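# Move the coaster can onto the turntable's orange spot

## Task

Lift the can off the coaster and set it upright on the turntable's orange mark, without moving any of the cans already standing on the turntable.

## Robot and tools

Robot: two six-joint Doosan arms, left_arm and right_arm, each with a Robotiq 140 mm two-finger gripper. Each arm's joints, listed from the base outward: waist, shoulder, elbow, forearm roll, wrist pitch, wrist roll. Every per-joint list in a result uses this order. Joint ranges in rad: elbow -2.792 to 2.792, all others -6.283 to 6.283. A target slightly beyond a range end is clipped to the end, and the result then reports "joint sent to its limit". A target more than 0.010 rad beyond an end gets the call refused. The left gripper's fingers can fold back. Grip with the outer quarter of its pads, near the tips. A grip nearer the palm may hold a narrow can loosely or not at all. Pressing the fingertips onto a surface folds them quietly and spoils the next grip. The right gripper's fingers are rigid.

Frames: every hand position, orientation, velocity and target is in the scene frame. Its origin is at table-top height, midway between the two arms. +x points out over the table, +z points up, and left_arm sits on the +y side. Actual bases: left_arm at (+0.070, +0.592, 0) m, right_arm at (-0.079, -0.574, 0) m, each nearly unrotated. On each gripper, the fingers point along its +z axis and close along its y axis. end_effector_position is the spot between the pads when they are closed. The fingertips reach about 33 mm past it when nearly closed and about 9 mm past it when wide open. Reported hand poses can be a few cm off at long reach.

The row, shared by execute_actions and move: one flat list of 18 numbers that always covers both arms. It holds left_arm's 6 joint targets, then left gripper position, force_limit, speed, then the same 9 values for right_arm. Joint values are absolute target angles in radians, not offsets. Gripper values are all scaled -1 to 1. position +1 means fully open (140 mm), about -0.8 means the pads touch, and -1 closes until something blocks. force_limit -1 gives a light squeeze (about 14 N) and +1 a firm one (about 58 N). speed -1 is about 30 mm/s and +1 about 250 mm/s. A faster close squeezes harder. To leave an arm or gripper unchanged, resend its last values or its "Joint targets".

execute_actions(actions, cameras): actions is a list of actions. Each action is a list of up to 15 rows, one row per 1/30 s control step. If an action has fewer rows, its last row repeats until 15 steps have passed. An empty list returns the state with all camera images. cameras is a list of names, ["all"] or []. By default it shows none when actions run.

move(target, speed, blend, stop_force, zero, blocking, cameras): moves both arms' joints together toward absolute targets. target is one 18-number row, or a list of up to 15 rows visited in order within 10 s. speed is the peak rate in rad/s of whichever joint travels farthest: 0.01 to 3.92, default 0.5, given once or once per row. blend in rad rounds the corners at intermediate rows; 0 stops at each. stop_force (10 to 80 N, same for both arms) ends an arm's path once it feels that much more resistance than at its zero. Use it with a low speed when approaching a touch. Leave it out when moving away from something you are pressing on. zero (default true) re-zeros the force reading before the move. blocking=false returns after about 0.5 s while the motion continues; it cannot be used together with stop_force. The result adds a "move:" line: done, off_target (settled more than 0.01 rad from target), moving, held or fault. limits=held means some steps were withheld. Paths do not avoid obstacles.

wait(seconds 0 to 10) lets time run while the last commands stay in force. stop brakes a running move; the fingers keep moving. zoom_image(camera, region [x0,y0,x1,y1] in pixels, at most 504x504) enlarges part of that camera's newest image. Cameras: cam_head_left, cam_head_right, cam_high, cam_low, cam_left_wrist, cam_right_wrist, each 672x504. Calibration matrices are provided and are accurate to a few mm near the image centre. read_manual returns licence texts only. finished_scene(scene) ends the current scene for good. Call it only after the can is standing on the spot and released.

Reading results: Joint positions and velocities in rad and rad/s. "Joint targets" shows what the joints are being driven to right now. "Tool commands" shows the current gripper commands. object_status codes: 0 moving, 2 stopped while closing (something is gripped), 1 stopped while opening, 3 reached the commanded position or pads met (the grip is uncertain). After a close, check for 2. position_measured is in counts: 3 is open, 139 is about 60 mm, 200 is about 20 mm, 230 means the pads have met. Flange force gives N along the gripper axes and includes any held weight. External joint torques estimate outside loads. Wrist depth gives a 7x7 grid of distances in mm. "joint command not followed" means the anti-collision check between the arms changed some steps.

Avoid: an outside force of 144 N, or a joint torque at its limit (wrist joints 42.7 N m, elbow 152), stops that arm for 10 s. Do not let the arms press on each other, and do not close one gripper on the other's fingers. Commanding even slightly past a firm contact can trigger a fault. Do not drop the can, release it while it is moving, slam into the table or turntable, or knock over the other cans. Anything ending up off the table fails the task. Holding a load or a stretched-out arm for a long time heats the motors. Watch for MOTOR HOT lines, since overheating locks the arm for 30 s or longer. Loose objects may get a small random nudge now and then.

Each tool is called as name(argument=value, ...), one argument or row to a line, values as JSON.

## Session

execute_actions(
  actions=[],
)

Scene clock: 0.00 s.
left_arm: end_effector_position=(+0.8296, +0.0557, +0.3450) position_measured=3 object_status=3 end_effector_quat_wxyz=(+0.038, +0.990, +0.042, +0.131) | right_arm: end_effector_position=(+0.2226, -0.3963, +0.1234) position_measured=3 object_status=3 end_effector_quat_wxyz=(-0.289, +0.700, +0.643, +0.115)
Joint positions: left_arm=[-0.684 0.484 1.152 0.125 1.262 0.767] | right_arm=[-0.117 -0.065 2.382 0.596 1.213 -0.349]
Joint velocities: within noise
Joint torques (N m): no reading
External joint torques (N m): no reading
Flange force (N): no reading
Wrist depth (mm): cam_left_wrist=[1319 1335 1368 1394 1459 1478 1509 / 1360 1360 1377 1459 1449 1488 1562 / 1360 1394 1430 1440 1488 1562 1585 / 455 131 484 493 508 514 127 / - 482 493 509 515 527 109 / 483 490 504 464 465 492 547 / 494 495 509 469 475 487 502] | cam_right_wrist=[410 375 344 316 295 242 203 / 384 354 328 302 282 264 239 / 363 337 308 287 269 253 240 / 346 150 297 276 258 245 131 / - 129 284 265 248 235 108 / - 289 270 254 240 225 215 / 277 277 259 243 231 220 209]
Joint targets: left_arm=[-0.684 0.484 1.152 0.125 1.262 0.767] | right_arm=[-0.117 -0.065 2.382 0.596 1.213 -0.349]
Tool commands: left_gripper/position=+1.0 left_gripper/force_limit=+1.0 left_gripper/speed=+1.0 right_gripper/position=+1.0 right_gripper/force_limit=+1.0 right_gripper/speed=+1.0

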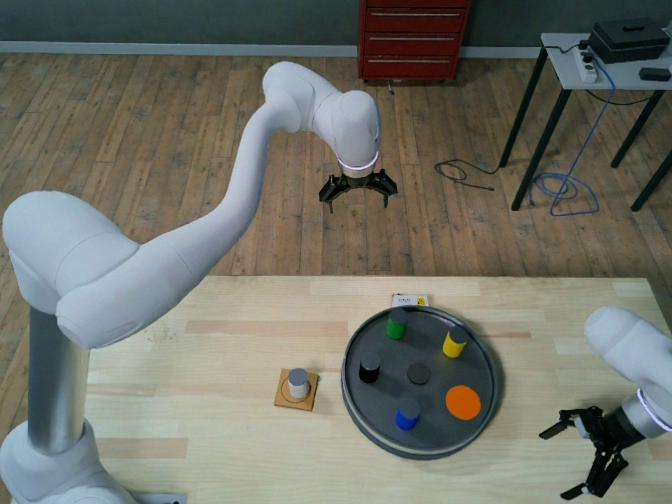

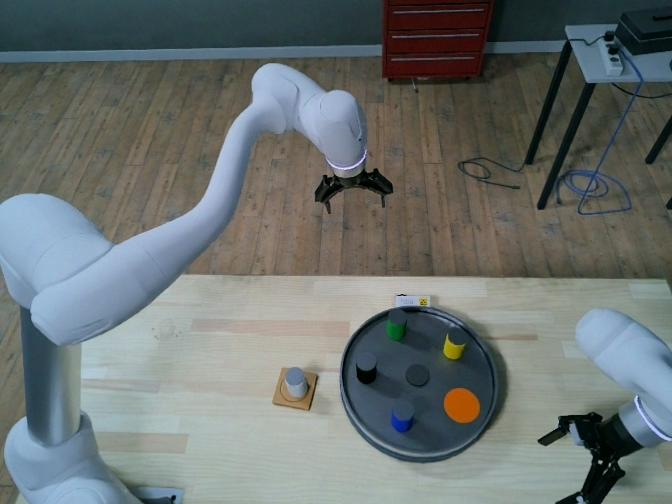

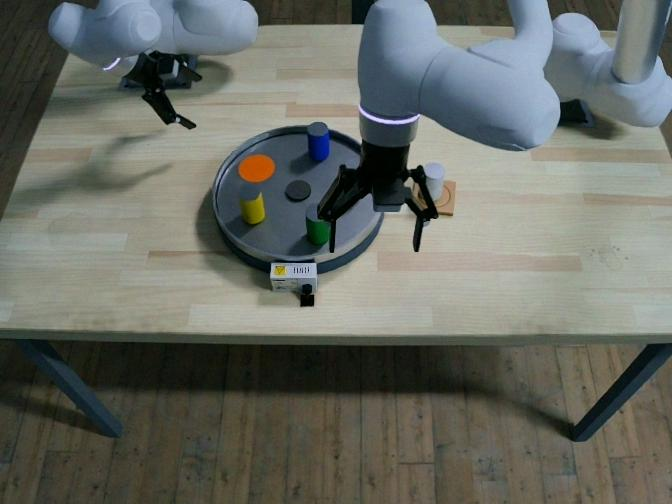

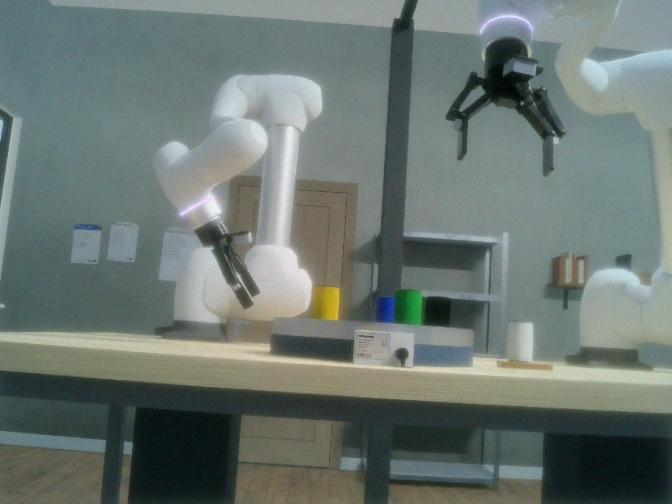

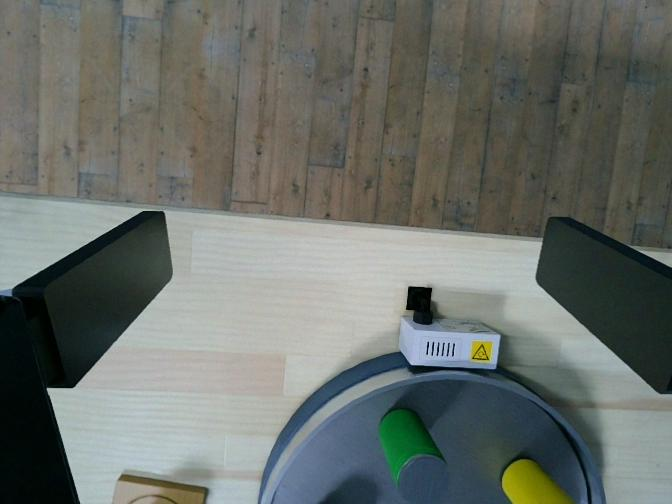

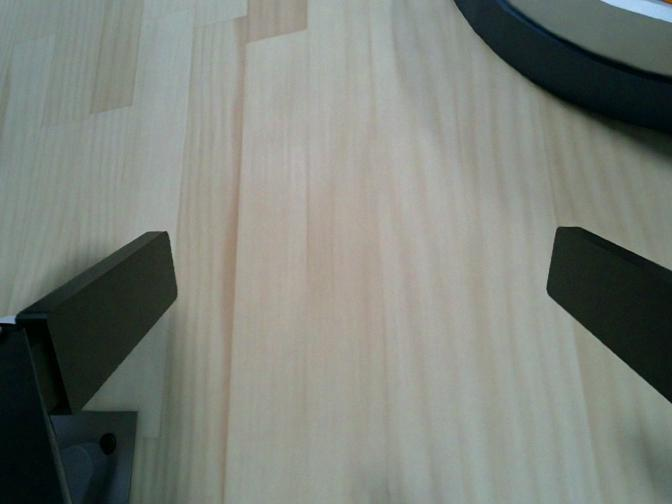

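move(
  target=[
    [0.3,0.484,1.152,0.125,1.262,0.767,1,1,1,0.1,0.2,1.5,0.2,1.44,-0.1,1,-0.5,-1],
    [0.3,0.484,1.152,0.125,1.262,0.767,1,1,1,0.931,0.663,1.103,0,1.375,0,1,-0.5,-1],
  ],
  speed=1.0,
  blend=[0.2,0],
  cameras=["cam_head_left","cam_head_right","cam_right_wrist","cam_low","cam_high"],
)

zoom_image(
  camera="cam_head_right",
  region=[260, 290, 520, 480],
)

zoom_image(
  camera="cam_low",
  region=[260, 270, 560, 390],
)

Scene clock: 11.13 s.
left_arm: end_effector_position=(+0.9369, +0.9277, +0.3446) position_measured=3 object_status=3 end_effector_quat_wxyz=(-0.029, +0.852, +0.505, +0.133) | right_arm: end_effector_position=(+0.4427, +0.1969, +0.2003) position_measured=3 object_status=3 end_effector_quat_wxyz=(+0.000, +0.311, +0.950, +0.000)
Joint positions: left_arm=[0.3 0.484 1.152 0.125 1.262 0.767] | right_arm=[0.931 0.663 1.103 0 1.375 0]
Joint torques (N m): left_arm=[-0.87 -85.91 -38.9 4.84 -0.22 -0.16] | right_arm=[-4.06 -105.58 -43.06 4.88 -0.26 0.27]
External joint torques (N m): left_arm=[0.37 -4.36 -3.5 -0.26 -0.47 0.17] | right_arm=[4.09 -0.55 1.38 -0.55 0.25 -0.27]
Flange force (N): left_arm=[2.8 0.8 -4.8] | right_arm=[3.9 -4.8 1.1]
Wrist depth (mm): cam_left_wrist=[1304 1351 1403 1421 1449 1469 1488 / 1360 1368 1430 1421 1421 1469 1519 / 1368 1385 1449 1478 1478 1509 1541 / 105 130 1449 1499 1530 152 127 / - 488 495 1449 1509 1656 109 / 487 494 503 1541 1574 1644 1721 / 493 502 515 525 1585 1644 -] | cam_right_wrist=[295 293 295 291 292 291 293 / 309 309 310 302 305 310 309 / 322 323 330 235 316 328 324 / 291 150 311 346 347 340 339 / - 121 308 365 368 374 108 / - 333 326 381 396 394 399 / 349 357 358 417 424 419 421]
Joint targets: left_arm=[0.300 0.484 1.152 0.125 1.262 0.767] | right_arm=[0.931 0.663 1.103 0.000 1.375 0.000]
move: done
camera_calibration:
cam_right_wrist: T_world_to_cam=[[0.593169, 0.804917, -0.0161131, -0.40668], [0.763254, -0.555874, 0.329314, -0.290949], [0.256114, -0.207637, -0.944083, 0.260015], [0, 0, 0, 1]] pos_world=[0.396705, 0.219602, 0.334737]
Images, in order (width x height): cam_head_left 672x504, cam_head_right 672x504, cam_high 672x504, cam_low 672x504, cam_right_wrist 672x504.

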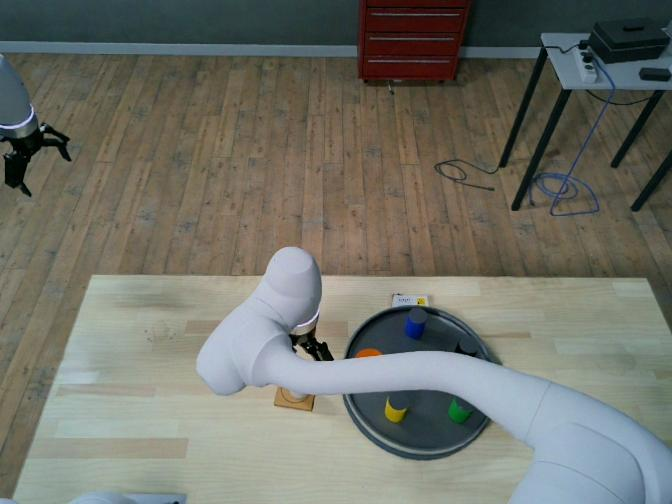

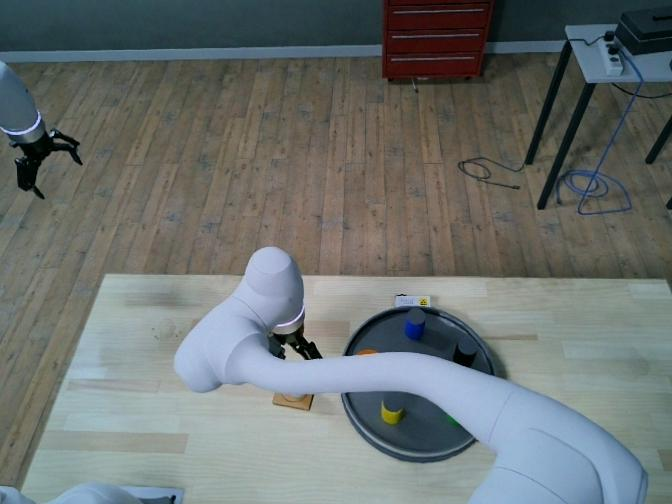

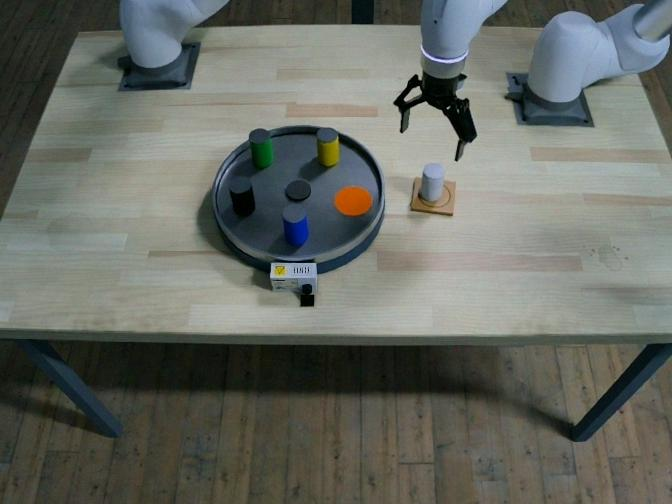

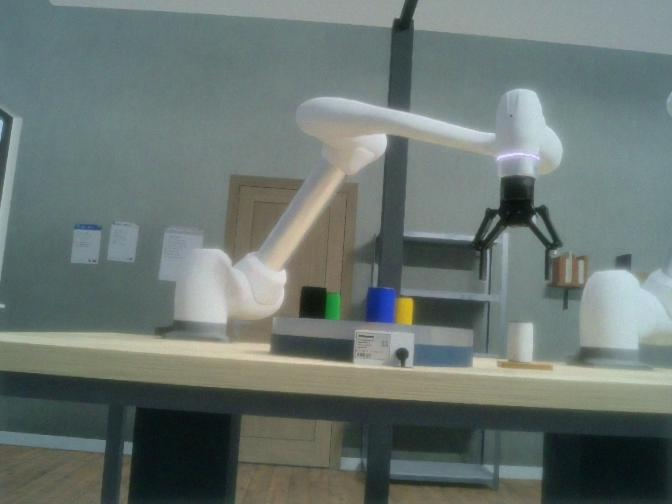

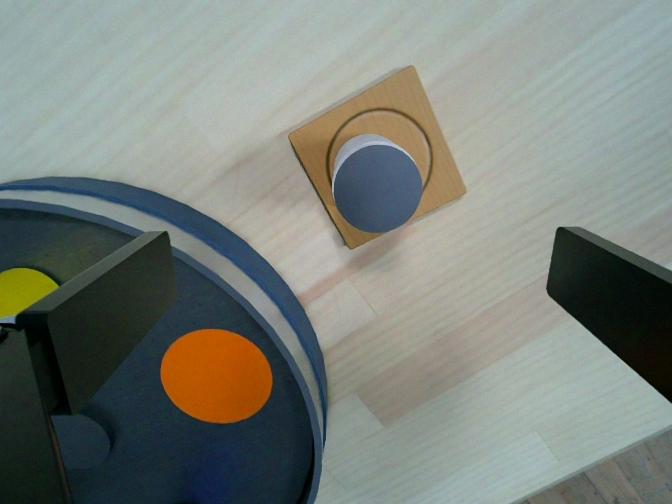

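Scaled by 1.938 from the camera's 672x504 image, which has a finer 960x720 frame.

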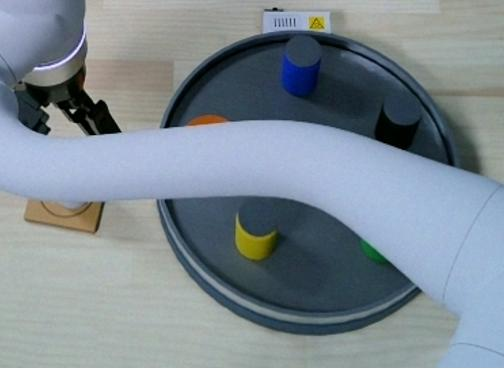

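Scaled by 1.680 from the camera's 672x504 image, which has a finer 960x720 frame.

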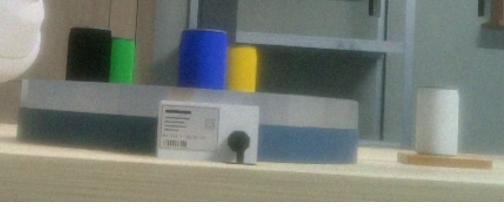

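move(
  target=[0.3,0.484,1.152,0.125,1.262,0.767,1,1,1,0.9395,0.753,1.198,0,1.1906,0,1,-0.5,-1],
  speed=0.2,
  cameras=["cam_high","cam_right_wrist","cam_head_left"],
)

wait(
  seconds=1.0,
  cameras=["cam_high"],
)

Scene clock: 14.83 s.
left_arm: end_effector_position=(+0.9369, +0.9277, +0.3446) position_measured=3 object_status=3 end_effector_quat_wxyz=(-0.029, +0.852, +0.505, +0.133) | right_arm: end_effector_position=(+0.4435, +0.2118, +0.0649) position_measured=3 object_status=3 end_effector_quat_wxyz=(+0.000, +0.307, +0.952, +0.000)
Joint positions: left_arm=[0.3 0.484 1.152 0.125 1.262 0.767] | right_arm=[0.94 0.753 1.198 0 1.191 0]
Joint torques (N m): left_arm=[-1.09 -85.78 -39.11 4.72 -0.33 -0.14] | right_arm=[-3.92 -110.41 -40.8 4.66 -0.25 0.29]
External joint torques (N m): left_arm=[0.49 -2.92 -2.63 -0.22 -0.35 0.14] | right_arm=[3.9 -0.57 1.39 -0.57 0.24 -0.29]
Flange force (N): left_arm=[2.8 0.8 -3.4] | right_arm=[3.7 -4.7 0.4]
Wrist depth (mm): cam_left_wrist=[1327 1335 1368 1403 1430 1459 1394 / 1204 1377 1412 1403 1449 1519 1541 / 1360 1412 1421 1459 1541 1519 1551 / 1385 131 1488 1469 1596 153 127 / - 491 496 1541 1551 1644 109 / 486 487 498 1551 1585 1574 1708 / 494 503 517 527 1644 1669 -] | cam_right_wrist=[175 175 174 174 175 174 174 / 185 183 184 180 174 183 183 / 196 195 190 179 180 194 194 / 205 149 207 104 104 193 200 / - 129 221 108 108 219 108 / - 184 229 237 237 235 236 / - 170 203 252 253 251 250]
Joint targets: left_arm=[0.300 0.484 1.152 0.125 1.262 0.767] | right_arm=[0.940 0.753 1.198 0.000 1.191 0.000]
move: done
camera_calibration:
cam_right_wrist: T_world_to_cam=[[0.586173, 0.810011, -0.0168673, -0.41926], [0.768188, -0.549051, 0.329287, -0.242263], [0.257465, -0.205976, -0.944079, 0.134136], [0, 0, 0, 1]] pos_world=[0.397327, 0.234219, 0.199337]
Images, in order (width x height): cam_head_left 672x504, cam_high 672x504, cam_right_wrist 672x504.

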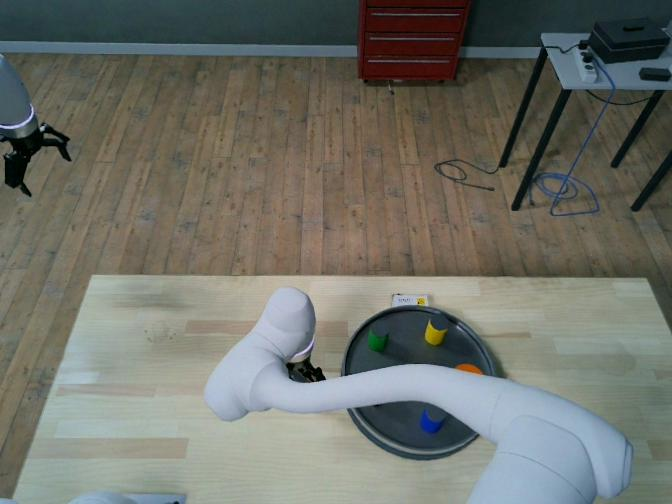

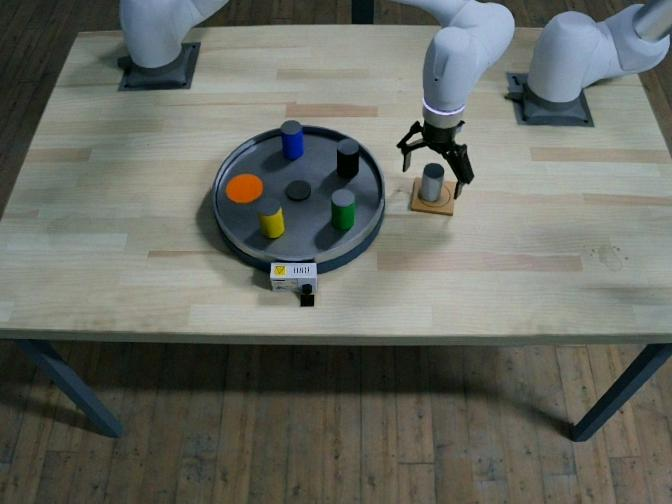

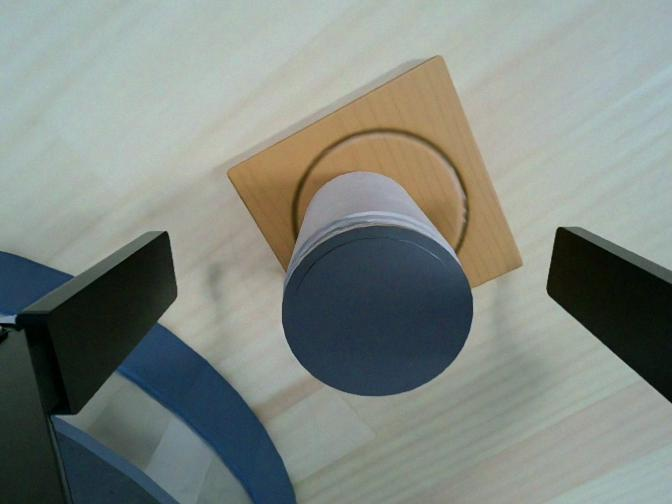

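Scene clock: 15.83 s.
left_arm: end_effector_position=(+0.9369, +0.9277, +0.3446) position_measured=3 object_status=3 end_effector_quat_wxyz=(-0.029, +0.852, +0.505, +0.133) | right_arm: end_effector_position=(+0.4435, +0.2118, +0.0649) position_measured=3 object_status=3 end_effector_quat_wxyz=(+0.000, +0.307, +0.952, +0.000)
Joint positions: left_arm=[0.3 0.484 1.152 0.125 1.262 0.767] | right_arm=[0.94 0.753 1.198 0 1.191 0]
Joint torques (N m): left_arm=[-1.32 -85.82 -38.85 4.81 -0.27 -0.16] | right_arm=[-3.87 -110.54 -40.76 4.62 -0.26 0.3]
External joint torques (N m): left_arm=[1.49 -3.78 -3.18 -0.25 -0.41 0.16] | right_arm=[3.97 -0.52 1.34 -0.53 0.25 -0.3]
Flange force (N): left_arm=[3.8 -0.1 -4.1] | right_arm=[3.7 -4.4 0.3]
Wrist depth (mm): cam_left_wrist=[1319 1343 1394 1394 1449 1478 1541 / 1343 - 1385 1430 1449 1488 1509 / 1368 1412 1459 1488 1499 1574 1574 / 1368 131 1449 1478 1530 1562 127 / - 487 494 1519 1519 1608 109 / 487 491 505 545 1562 1574 1669 / 494 503 515 530 1620 1695 -] | cam_right_wrist=[175 175 175 174 174 174 174 / 184 184 184 180 174 183 183 / 195 196 191 178 180 194 194 / 206 149 207 104 104 193 200 / - 129 220 108 108 219 108 / - 179 232 237 235 235 237 / 181 170 205 253 253 251 251]
Joint targets: left_arm=[0.300 0.484 1.152 0.125 1.262 0.767] | right_arm=[0.940 0.753 1.198 0.000 1.191 0.000]
Tool commands: left_gripper/position=+1.0 left_gripper/force_limit=+1.0 left_gripper/speed=+1.0 right_gripper/position=+1.0 right_gripper/force_limit=-0.5 right_gripper/speed=-1.0
wait: 1.00 s; at rest by 0.17 s
Images, in order (width x height): cam_high 672x504.

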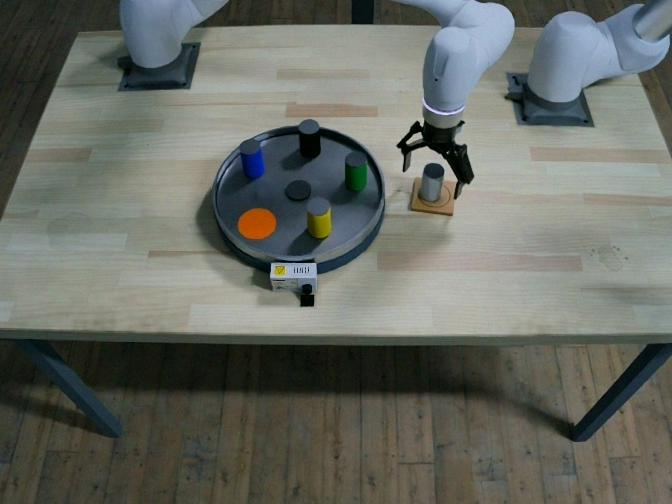

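move(
  target=[
    [0.3,0.484,1.152,0.125,1.262,0.767,1,1,1,0.9395,0.7435,1.1862,0,1.2119,0,1,-0.5,-1],
    [0.3,0.484,1.152,0.125,1.262,0.767,1,1,1,0.9395,0.7435,1.1862,0,1.2119,0,-1,-0.5,-1],
  ],
  speed=0.2,
)

move(
  target=[
    [0.3,0.484,1.152,0.125,1.262,0.767,1,1,1,0.9395,0.6681,0.9147,0,1.5588,0,-1,-0.5,-1],
    [0.3,0.484,1.152,0.125,1.262,0.767,1,1,1,0.636,0.4777,1.2198,0,1.4441,0,-1,-0.5,-1],
  ],
  speed=0.5,
  blend=[0.1,0],
  cameras=["cam_right_wrist","cam_high","cam_head_left","cam_low"],
)

wait(
  seconds=1.3,
  cameras=["cam_right_wrist","cam_high"],
)

wait(
  seconds=1.3,
  cameras=["cam_right_wrist","cam_high"],
)

zoom_image(
  camera="cam_high",
  region=[190, 90, 410, 300],
)

Scene clock: 26.53 s.
left_arm: end_effector_position=(+0.9369, +0.9277, +0.3446) position_measured=3 object_status=3 end_effector_quat_wxyz=(-0.029, +0.852, +0.505, +0.133) | right_arm: end_effector_position=(+0.4435, +0.2118, +0.0801) position_measured=151 object_status=0 end_effector_quat_wxyz=(+0.000, +0.307, +0.952, +0.000)
Joint positions: left_arm=[0.3 0.484 1.152 0.125 1.262 0.767] | right_arm=[0.94 0.743 1.186 0 1.212 0]
Joint torques (N m): left_arm=[-1.32 -86.77 -38.67 4.85 -0.24 -0.11] | right_arm=[-3.81 -106.95 -39.5 4.71 -0.44 0.24]
External joint torques (N m): left_arm=[1.25 -3.34 -3.54 -0.27 -0.44 0.11] | right_arm=[3.89 -3.7 -0.26 -0.58 0.43 -0.24]
Flange force (N): left_arm=[4.9 1.3 -4.2] | right_arm=[3.7 -4.7 -3.1]
Wrist depth (mm): cam_left_wrist=[1311 1327 1394 1385 1459 1459 1509 / 1368 1377 1385 1449 1478 1509 1562 / 1368 1394 1449 1459 1541 1509 1656 / 1385 131 1449 1478 1519 1562 127 / - 490 494 1488 1459 1596 109 / 480 492 500 1519 1585 1596 104 / 492 502 511 523 1620 1682 -] | cam_right_wrist=[189 188 188 188 188 188 187 / 198 199 199 191 189 198 198 / 210 209 204 193 197 208 208 / 218 222 218 119 121 219 221 / - - 98 126 123 82 86 / - 74 70 253 253 - - / - - - 270 273 - -]
Joint targets: left_arm=[0.300 0.484 1.152 0.125 1.262 0.767] | right_arm=[0.940 0.744 1.186 0.000 1.212 0.000]
move: done

Scene clock: 28.27 s.
left_arm: end_effector_position=(+0.9369, +0.9277, +0.3446) position_measured=3 object_status=3 end_effector_quat_wxyz=(-0.029, +0.852, +0.505, +0.133) | right_arm: end_effector_position=(+0.5716, -0.0424, +0.2999) position_measured=151 object_status=2 end_effector_quat_wxyz=(+0.000, +0.447, +0.894, +0.000)
Joint positions: left_arm=[0.3 0.484 1.152 0.125 1.262 0.767] | right_arm=[0.636 0.478 1.22 0 1.444 0]
Joint torques (N m): left_arm=[-1.75 -86.47 -38.88 4.77 -0.24 -0.13] | right_arm=[-4.65 -90.88 -44.57 4.91 -0.27 0.3]
External joint torques (N m): left_arm=[1.46 -2.82 -2.98 -0.23 -0.43 0.13] | right_arm=[4.49 0.52 2.4 -0.53 0.26 -0.3]
Flange force (N): left_arm=[4.4 0.7 -3.4] | right_arm=[4.8 -5.1 3.2]
Wrist depth (mm): cam_left_wrist=[1327 1360 1394 1403 1440 1440 1488 / 1377 1377 1421 1319 1469 1530 1551 / 1343 1377 1440 1440 1509 1562 1632 / 1360 131 1478 1509 1541 1562 127 / - 484 493 1509 1596 1620 109 / 483 494 502 1488 1596 1656 1656 / 491 498 515 526 1596 1669 -] | cam_right_wrist=[335 331 336 333 370 384 380 / 355 353 353 349 355 399 399 / - 371 367 364 371 424 420 / 396 399 153 119 120 441 1389 / 466 - 98 125 122 83 90 / - 74 70 515 514 - - / - - - 558 - - -]
Joint targets: left_arm=[0.300 0.484 1.152 0.125 1.262 0.767] | right_arm=[0.636 0.478 1.220 0.000 1.444 0.000]
move: done
camera_calibration:
cam_right_wrist: T_world_to_cam=[[0.801382, 0.597913, -0.0169211, -0.416416], [0.569112, -0.753462, 0.329252, -0.452482], [0.184114, -0.273487, -0.944091, 0.309719], [0, 0, 0, 1]] pos_world=[0.534198, -0.0072434, 0.434337]
Images, in order (width x height): cam_head_left 672x504, cam_high 672x504, cam_low 672x504, cam_right_wrist 672x504.

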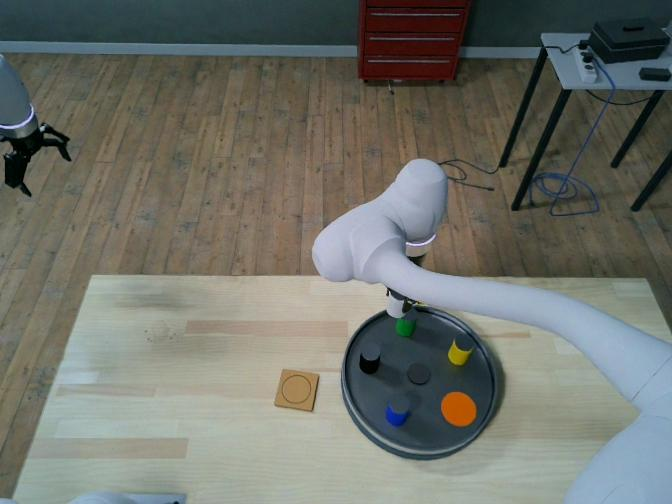

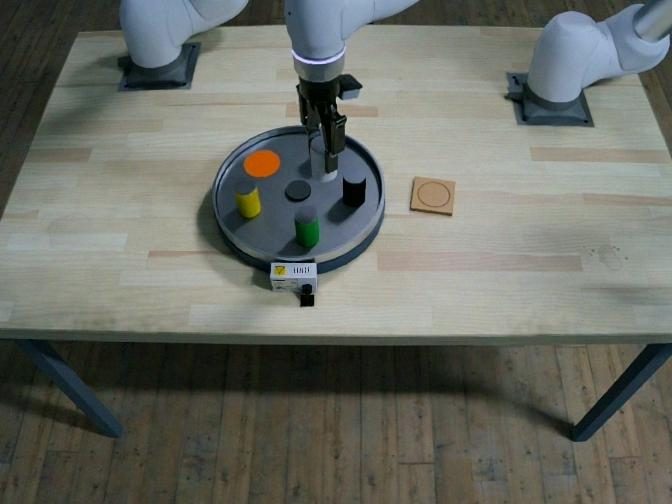

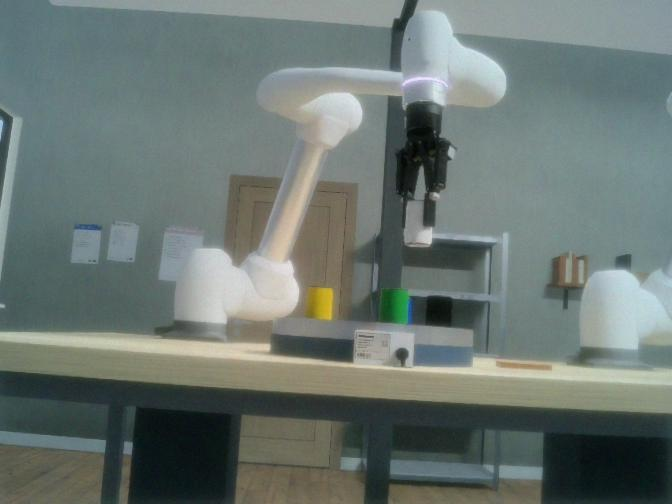

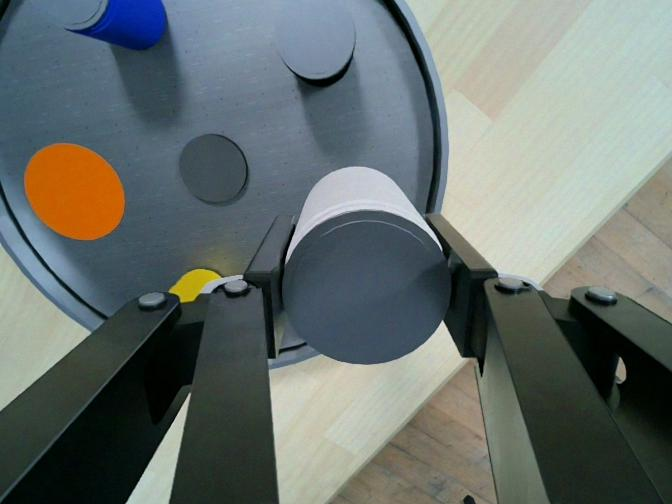

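Scene clock: 29.57 s.
left_arm: end_effector_position=(+0.9369, +0.9277, +0.3446) position_measured=3 object_status=3 end_effector_quat_wxyz=(-0.029, +0.852, +0.505, +0.133) | right_arm: end_effector_position=(+0.5716, -0.0425, +0.2999) position_measured=151 object_status=2 end_effector_quat_wxyz=(+0.000, +0.447, +0.894, +0.000)
Joint positions: left_arm=[0.3 0.484 1.152 0.125 1.262 0.767] | right_arm=[0.636 0.478 1.22 0 1.444 0]
Joint torques (N m): left_arm=[-0.99 -86.14 -38.99 4.75 -0.25 -0.13] | right_arm=[-3.78 -90.87 -44.48 4.98 -0.26 0.26]
External joint torques (N m): left_arm=[1.13 -3.42 -3.05 -0.19 -0.42 0.13] | right_arm=[3.92 0.59 2.37 -0.6 0.25 -0.26]
Flange force (N): left_arm=[3.5 0.4 -3.8] | right_arm=[4.2 -4.9 3.2]
Wrist depth (mm): cam_left_wrist=[1311 1360 1394 1421 1440 1459 1519 / 1377 1377 1430 1421 1478 1509 1519 / 1377 1368 1469 1469 1499 1519 1551 / 1403 131 1478 1488 1530 1519 127 / - 491 496 1499 1499 1562 109 / 480 487 503 1562 1596 1682 1669 / 495 504 515 526 1620 1632 -] | cam_right_wrist=[338 329 335 - 373 380 378 / 355 353 351 354 353 400 396 / 333 372 370 362 374 425 424 / 390 395 153 119 120 441 1380 / 470 - 97 125 122 83 90 / - 74 70 513 508 - - / - - - 549 - - -]
Joint targets: left_arm=[0.300 0.484 1.152 0.125 1.262 0.767] | right_arm=[0.636 0.478 1.220 0.000 1.444 0.000]
Tool commands: left_gripper/position=+1.0 left_gripper/force_limit=+1.0 left_gripper/speed=+1.0 right_gripper/position=-1.0 right_gripper/force_limit=-0.5 right_gripper/speed=-1.0
wait: 1.30 s; at rest by 0.17 s
camera_calibration:
cam_right_wrist: T_world_to_cam=[[0.801428, 0.597853, -0.0168947, -0.416392], [0.569048, -0.75351, 0.329252, -0.452524], [0.184114, -0.273486, -0.944091, 0.309692], [0, 0, 0, 1]] pos_world=[0.534197, -0.0073435, 0.434337]
Images, in order (width x height): cam_high 672x504, cam_right_wrist 672x504.

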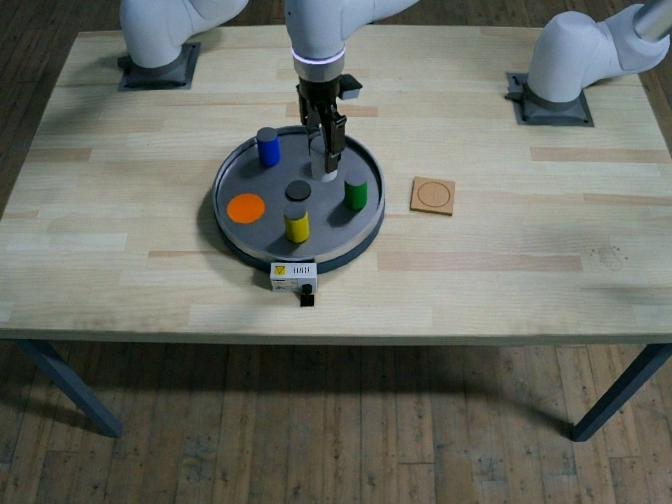

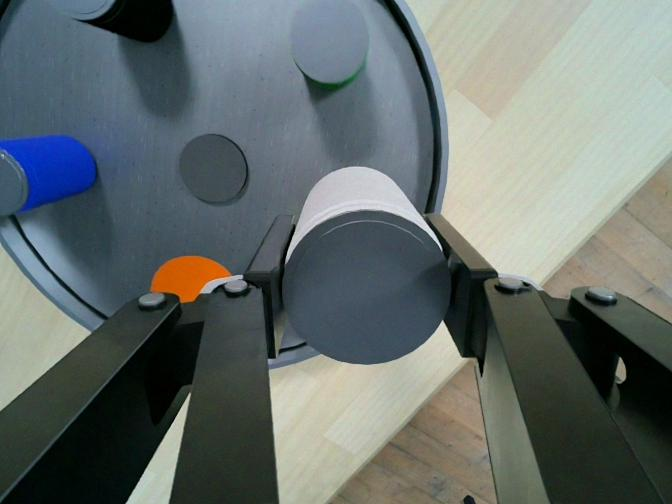

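Scene clock: 30.87 s.
left_arm: end_effector_position=(+0.9369, +0.9277, +0.3446) position_measured=3 object_status=3 end_effector_quat_wxyz=(-0.029, +0.852, +0.505, +0.133) | right_arm: end_effector_position=(+0.5716, -0.0425, +0.2999) position_measured=151 object_status=2 end_effector_quat_wxyz=(+0.000, +0.447, +0.894, +0.000)
Joint positions: left_arm=[0.3 0.484 1.152 0.125 1.262 0.767] | right_arm=[0.636 0.478 1.22 0 1.444 0]
Joint torques (N m): left_arm=[-1.16 -86.33 -39.04 4.79 -0.28 -0.12] | right_arm=[-4 -91.01 -44.44 4.95 -0.23 0.26]
External joint torques (N m): left_arm=[0.97 -3.61 -3.14 -0.23 -0.4 0.12] | right_arm=[4.01 0.72 2.32 -0.58 0.22 -0.26]
Flange force (N): left_arm=[3.4 0.5 -4.1] | right_arm=[4.3 -4.5 3.2]
Wrist depth (mm): cam_left_wrist=[1412 1319 1421 1421 1394 1509 1541 / 1360 1368 1394 1440 1430 1469 1509 / 1377 1394 1430 1459 1499 1562 1562 / 1368 131 1403 1519 1530 1530 127 / - 486 496 1585 1644 1596 109 / 480 488 503 1562 1519 1574 - / 485 496 516 528 1608 1791 -] | cam_right_wrist=[335 337 334 331 371 383 379 / 350 354 353 351 355 401 397 / 364 375 370 363 371 416 422 / 392 394 153 119 121 444 1424 / 466 - 98 125 122 83 90 / - 74 70 512 515 - - / - - - 547 - - -]
Joint targets: left_arm=[0.300 0.484 1.152 0.125 1.262 0.767] | right_arm=[0.636 0.478 1.220 0.000 1.444 0.000]
Tool commands: left_gripper/position=+1.0 left_gripper/force_limit=+1.0 left_gripper/speed=+1.0 right_gripper/position=-1.0 right_gripper/force_limit=-0.5 right_gripper/speed=-1.0
wait: 1.30 s; at rest by 0.17 s
camera_calibration:
cam_right_wrist: T_world_to_cam=[[0.801428, 0.597853, -0.0168947, -0.416392], [0.569048, -0.75351, 0.329252, -0.452524], [0.184114, -0.273486, -0.944091, 0.309692], [0, 0, 0, 1]] pos_world=[0.534197, -0.0073435, 0.434337]
Images, in order (width x height): cam_high 672x504, cam_right_wrist 672x504.

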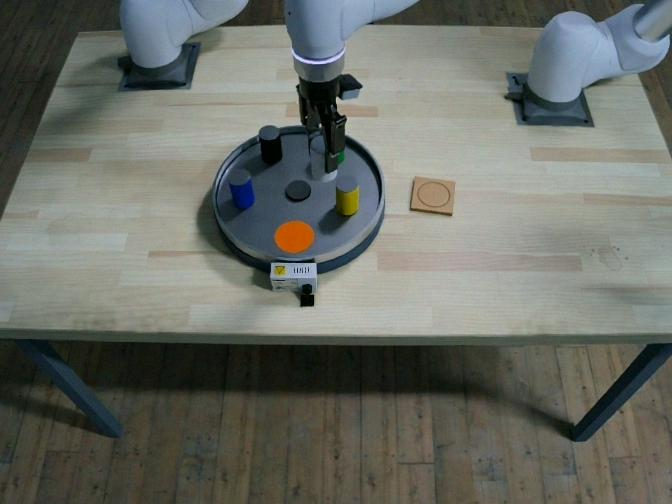

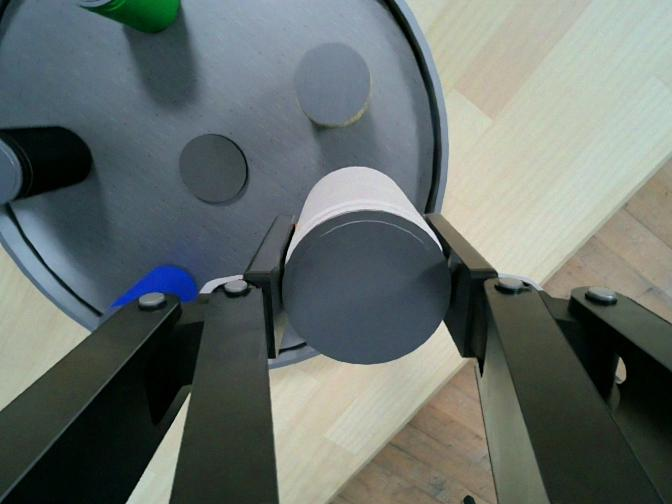

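Scaled by 2.291 from the camera's 672x504 image, which has a finer 960x720 frame.

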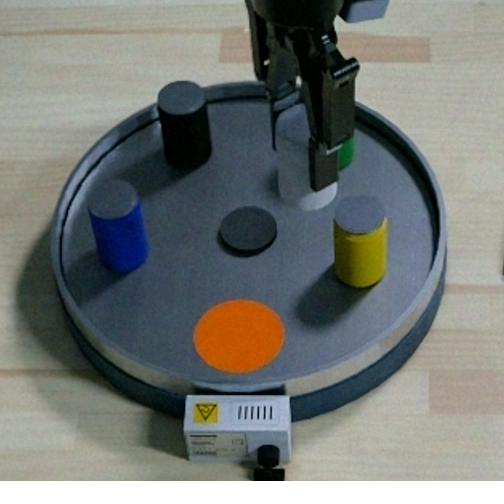

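move(
  target=[
    [0.3,0.484,1.152,0.125,1.262,0.767,1,1,1,0.6393,0.404,1.42,0,1.3176,1.5708,-1,-0.5,-1],
    [0.3,0.484,1.152,0.125,1.262,0.767,1,1,1,0.6393,0.4575,1.5303,0,1.1538,1.5708,-1,-0.5,-1],
  ],
  speed=[1.0,0.25],
)

move(
  target=[0.3,0.484,1.152,0.125,1.262,0.767,1,1,1,0.6393,0.4816,1.5619,0,1.0981,1.5708,-1,-0.5,-1],
  speed=0.03,
  stop_force=10,
)

move(
  target=[0.3,0.484,1.152,0.125,1.262,0.767,1,1,1,0.6393,0.404,1.42,0,1.3176,1.5708,-1,-0.5,-1],
  speed=0.25,
  cameras=["cam_right_wrist","cam_high","cam_low"],
)

zoom_image(
  camera="cam_low",
  region=[260, 200, 480, 380],
)

Scene clock: 37.27 s.
left_arm: end_effector_position=(+0.9369, +0.9277, +0.3446) position_measured=3 object_status=3 end_effector_quat_wxyz=(-0.029, +0.852, +0.505, +0.133) | right_arm: end_effector_position=(+0.5263, -0.0732, +0.1498) position_measured=151 object_status=2 end_effector_quat_wxyz=(+0.000, +0.948, +0.318, +0.000)
Joint positions: left_arm=[0.3 0.484 1.152 0.125 1.262 0.767] | right_arm=[0.639 0.458 1.53 0 1.154 1.571]
Joint torques (N m): left_arm=[-1.12 -86.11 -39.14 4.77 -0.29 -0.14] | right_arm=[-3.74 -85.69 -40.74 4.55 -0.29 0.26]
External joint torques (N m): left_arm=[0.69 -3.2 -2.79 -0.23 -0.39 0.14] | right_arm=[3.78 0.59 1.9 -0.57 0.24 -0.26]
Flange force (N): left_arm=[2.9 0.5 -3.6] | right_arm=[-3.2 -4.3 1.8]
Wrist depth (mm): cam_left_wrist=[1360 1343 1385 1385 1478 1449 1478 / 1343 1403 1412 1430 1430 1596 1519 / 1351 1368 1459 1459 1530 1551 1620 / 1403 131 1430 1499 1551 1541 121 / - 485 496 1499 1530 - 109 / 485 490 500 1562 1574 1620 1620 / 493 502 511 530 1656 1656 -] | cam_right_wrist=[195 204 203 128 127 204 196 / 215 214 214 132 134 213 213 / 226 227 227 152 226 227 223 / 169 213 234 119 120 - 243 / - - 98 125 123 82 90 / - 74 70 276 275 - - / - - - 295 293 - -]
Joint targets: left_arm=[0.300 0.484 1.152 0.125 1.262 0.767] | right_arm=[0.639 0.458 1.530 0.000 1.154 1.571]
move: done

Scene clock: 39.43 s.
left_arm: end_effector_position=(+0.9369, +0.9277, +0.3446) position_measured=3 object_status=3 end_effector_quat_wxyz=(-0.029, +0.852, +0.505, +0.133) | right_arm: end_effector_position=(+0.5264, -0.0731, +0.1199) position_measured=151 object_status=2 end_effector_quat_wxyz=(+0.000, +0.948, +0.318, +0.000)
Joint positions: left_arm=[0.3 0.484 1.152 0.125 1.262 0.767] | right_arm=[0.639 0.478 1.557 0 1.106 1.571]
Joint torques (N m): left_arm=[-1.28 -86 -38.97 4.8 -0.25 -0.1] | right_arm=[-6.38 -71.12 -30.36 3.33 -0.29 0.29]
External joint torques (N m): left_arm=[1.39 -4.12 -3.24 -0.23 -0.42 0.11] | right_arm=[6.44 -15.03 -7.6 0.56 0.23 -0.29]
Flange force (N): left_arm=[3.3 -0.2 -4.4] | right_arm=[-4.2 -7.7 -17.8]
Wrist depth (mm): cam_left_wrist=[1335 1351 1335 1430 1394 1449 1478 / 1296 1368 1360 1412 1430 1488 1585 / 1368 1421 1403 1449 1478 1519 1585 / 1377 131 1449 1488 1551 1509 127 / - 487 497 1551 1551 1608 109 / 491 486 502 1530 1644 1596 1644 / 492 502 515 526 1632 1695 -] | cam_right_wrist=[179 177 177 177 178 176 177 / 187 186 - 187 186 172 115 / 197 - - 193 197 147 111 / 209 209 204 119 120 209 211 / 218 - 97 123 122 83 90 / - 74 70 238 238 - - / - - - 258 256 - -]
Joint targets: left_arm=[0.300 0.484 1.152 0.125 1.262 0.767] | right_arm=[0.639 0.478 1.557 0.000 1.106 1.571]
move: contact (right_arm)

Scene clock: 40.60 s.
left_arm: end_effector_position=(+0.9369, +0.9277, +0.3446) position_measured=3 object_status=3 end_effector_quat_wxyz=(-0.029, +0.852, +0.505, +0.133) | right_arm: end_effector_position=(+0.5262, -0.0733, +0.2500) position_measured=151 object_status=2 end_effector_quat_wxyz=(+0.000, +0.948, +0.318, +0.000)
Joint positions: left_arm=[0.3 0.484 1.152 0.125 1.262 0.767] | right_arm=[0.639 0.404 1.42 0 1.318 1.571]
Joint torques (N m): left_arm=[-1.45 -86 -38.96 4.8 -0.19 -0.15] | right_arm=[-3.83 -82.88 -43.47 4.78 -0.32 0.28]
External joint torques (N m): left_arm=[0.96 -3.59 -3.11 -0.26 -0.49 0.16] | right_arm=[3.85 0.61 2.39 -0.57 0.27 -0.28]
Flange force (N): left_arm=[3.3 0.4 -3.9] | right_arm=[-4.3 -4.4 2.8]
Wrist depth (mm): cam_left_wrist=[1319 1368 1377 1394 1440 1459 1530 / 1343 1368 1394 1430 1469 1530 1551 / 1360 1430 1296 1530 1541 1541 1620 / 1360 131 1421 1478 1519 1530 123 / - 487 493 1430 1541 1574 109 / 483 488 505 1541 1620 1669 1708 / 496 496 512 525 1669 1656 -] | cam_right_wrist=[330 336 288 290 291 285 333 / 354 308 312 306 307 302 354 / 378 325 326 316 323 241 367 / 399 338 136 119 120 339 394 / - - 97 123 122 82 90 / - 74 70 368 390 - - / - - - 488 - - -]
Joint targets: left_arm=[0.300 0.484 1.152 0.125 1.262 0.767] | right_arm=[0.639 0.404 1.420 0.000 1.318 1.571]
move: done
camera_calibration:
cam_right_wrist: T_world_to_cam=[[0.600448, -0.799484, -0.0169464, -0.35912], [-0.751622, -0.571483, 0.329351, 0.274777], [-0.272996, -0.185021, -0.944055, 0.509527], [0, 0, 0, 1]] pos_world=[0.56126, -0.035807, 0.384437]
Images, in order (width x height): cam_high 672x504, cam_low 672x504, cam_right_wrist 672x504.

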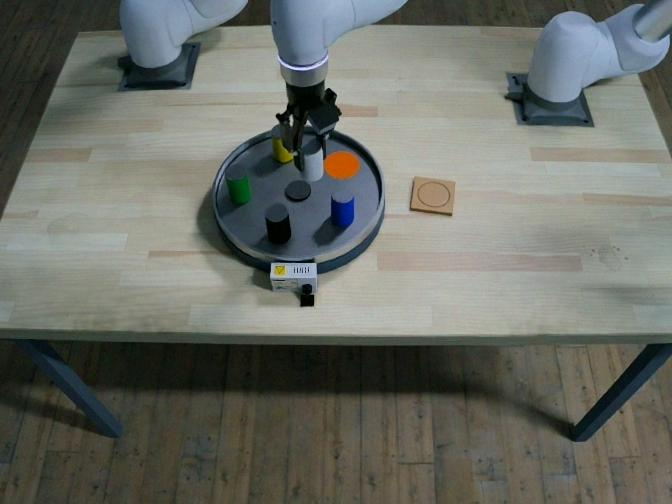

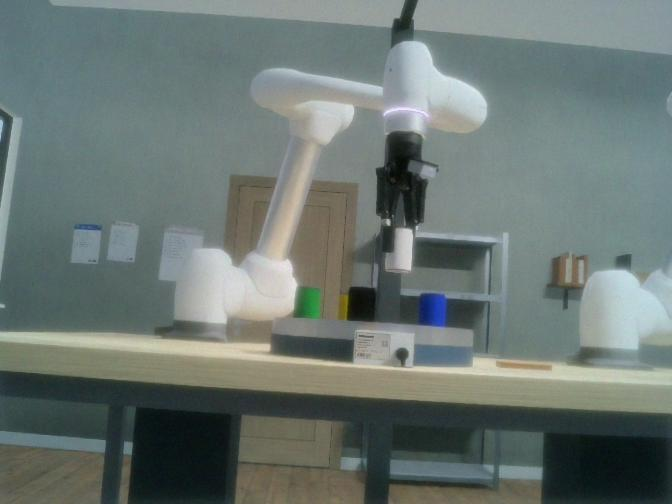

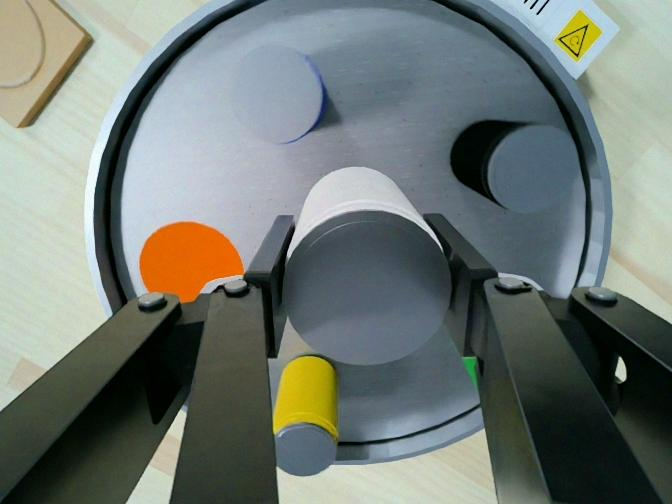

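Scaled by 2.291 from the camera's 672x504 image, which has a finer 960x720 frame.

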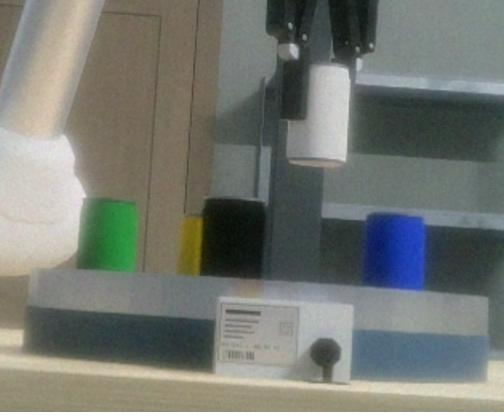

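move(
  target=[0.3,0.484,1.152,0.125,1.262,0.767,1,1,1,0.644,0.5248,1.2835,0,1.3333,0,-1,-0.5,-1],
  speed=1.0,
  cameras=["cam_right_wrist"],
)

wait(
  seconds=3.3,
  cameras=["cam_right_wrist"],
)

Scene clock: 45.30 s.
left_arm: end_effector_position=(+0.9369, +0.9277, +0.3446) position_measured=3 object_status=3 end_effector_quat_wxyz=(-0.029, +0.852, +0.505, +0.133) | right_arm: end_effector_position=(+0.5788, -0.0286, +0.2250) position_measured=151 object_status=2 end_effector_quat_wxyz=(+0.000, +0.444, +0.896, +0.000)
Joint positions: left_arm=[0.3 0.484 1.152 0.125 1.262 0.767] | right_arm=[0.644 0.525 1.284 0 1.333 0]
Joint torques (N m): left_arm=[-0.99 -86.03 -38.91 4.83 -0.24 -0.12] | right_arm=[-3.91 -94.59 -43.68 4.87 -0.27 0.33]
External joint torques (N m): left_arm=[1.05 -3.59 -3.15 -0.28 -0.44 0.13] | right_arm=[3.81 0.94 2.46 -0.59 0.26 -0.33]
Flange force (N): left_arm=[3.5 0.4 -4.0] | right_arm=[3.9 -4.6 3.0]
Wrist depth (mm): cam_left_wrist=[1296 1327 1385 1412 1459 1509 1530 / 1311 1385 1403 1421 1459 1509 1519 / 1385 1403 1412 1440 1488 1530 1608 / 1351 131 1469 1478 1488 1574 127 / - 485 495 1509 1608 1596 109 / 483 492 497 1541 1585 1656 1682 / 493 501 515 523 1585 1669 -] | cam_right_wrist=[270 270 194 264 310 315 314 / 285 285 283 283 286 331 331 / 301 297 300 294 300 350 349 / 319 320 312 119 120 364 370 / 338 - 97 124 122 83 90 / - 74 70 432 - - - / - - - 458 - - -]
Joint targets: left_arm=[0.300 0.484 1.152 0.125 1.262 0.767] | right_arm=[0.644 0.525 1.284 0.000 1.333 0.000]
move: done
camera_calibration:
cam_right_wrist: T_world_to_cam=[[0.796695, 0.604145, -0.0169101, -0.428875], [0.574969, -0.749003, 0.329249, -0.424704], [0.186248, -0.272033, -0.944092, 0.24029], [0, 0, 0, 1]] pos_world=[0.541121, 0.00636524, 0.359437]
Images, in order (width x height): cam_right_wrist 672x504.

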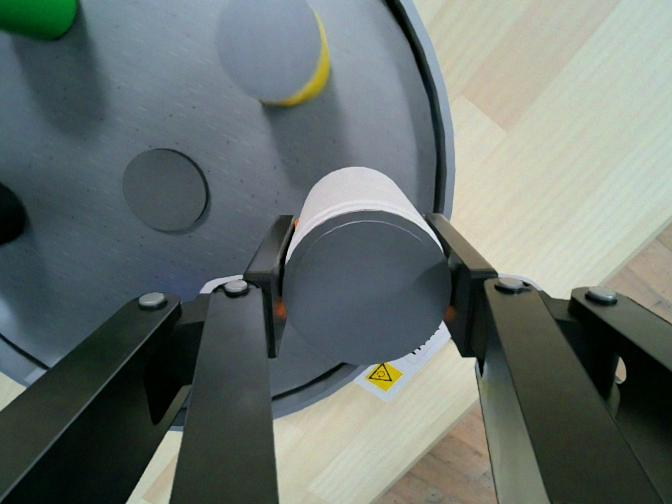

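Scene clock: 48.60 s.
left_arm: end_effector_position=(+0.9369, +0.9277, +0.3446) position_measured=3 object_status=3 end_effector_quat_wxyz=(-0.029, +0.852, +0.505, +0.133) | right_arm: end_effector_position=(+0.5788, -0.0286, +0.2250) position_measured=151 object_status=2 end_effector_quat_wxyz=(+0.000, +0.444, +0.896, +0.000)
Joint positions: left_arm=[0.3 0.484 1.152 0.125 1.262 0.767] | right_arm=[0.644 0.525 1.283 0 1.333 0]
Joint torques (N m): left_arm=[-1.23 -86 -38.93 4.75 -0.25 -0.19] | right_arm=[-3.82 -94.44 -43.5 4.83 -0.26 0.28]
External joint torques (N m): left_arm=[1.7 -3.23 -2.94 -0.19 -0.42 0.19] | right_arm=[3.97 0.75 2.28 -0.55 0.25 -0.28]
Flange force (N): left_arm=[4.0 -0.1 -3.6] | right_arm=[4.1 -4.4 2.7]
Wrist depth (mm): cam_left_wrist=[1327 1327 1385 1394 1519 1478 1530 / 1368 1394 1368 1440 1499 1562 1596 / 1351 1368 1449 1449 1499 1509 1562 / 1377 131 1469 1499 1519 1551 127 / - 487 497 1488 1519 1585 109 / 481 490 508 1530 1430 1695 1632 / 491 501 509 522 1488 1695 -] | cam_right_wrist=[269 273 267 268 309 316 313 / 287 286 285 284 287 331 330 / 301 296 300 292 299 349 348 / 314 320 312 119 120 370 368 / - - 97 124 122 83 90 / - 74 70 424 424 - - / - - - 459 - - -]
Joint targets: left_arm=[0.300 0.484 1.152 0.125 1.262 0.767] | right_arm=[0.644 0.525 1.284 0.000 1.333 0.000]
Tool commands: left_gripper/position=+1.0 left_gripper/force_limit=+1.0 left_gripper/speed=+1.0 right_gripper/position=-1.0 right_gripper/force_limit=-0.5 right_gripper/speed=-1.0
wait: 3.30 s; at rest by 0.17 s
camera_calibration:
cam_right_wrist: T_world_to_cam=[[0.796648, 0.604206, -0.0169366, -0.428841], [0.575033, -0.748955, 0.329248, -0.424739], [0.186249, -0.272034, -0.944092, 0.24029], [0, 0, 0, 1]] pos_world=[0.541121, 0.00636534, 0.359437]
Images, in order (width x height): cam_right_wrist 672x504.

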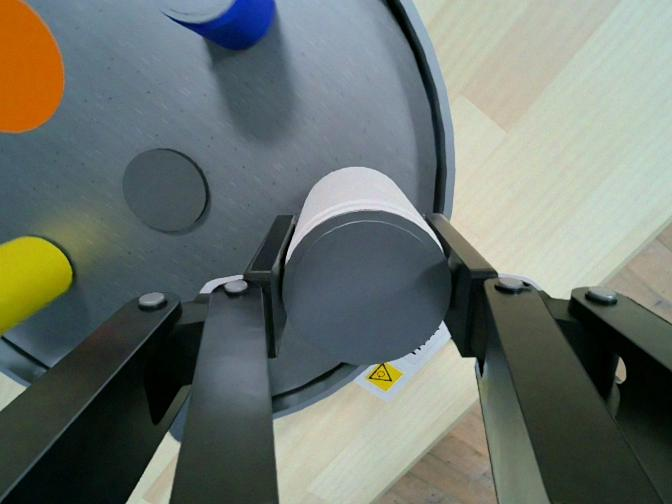

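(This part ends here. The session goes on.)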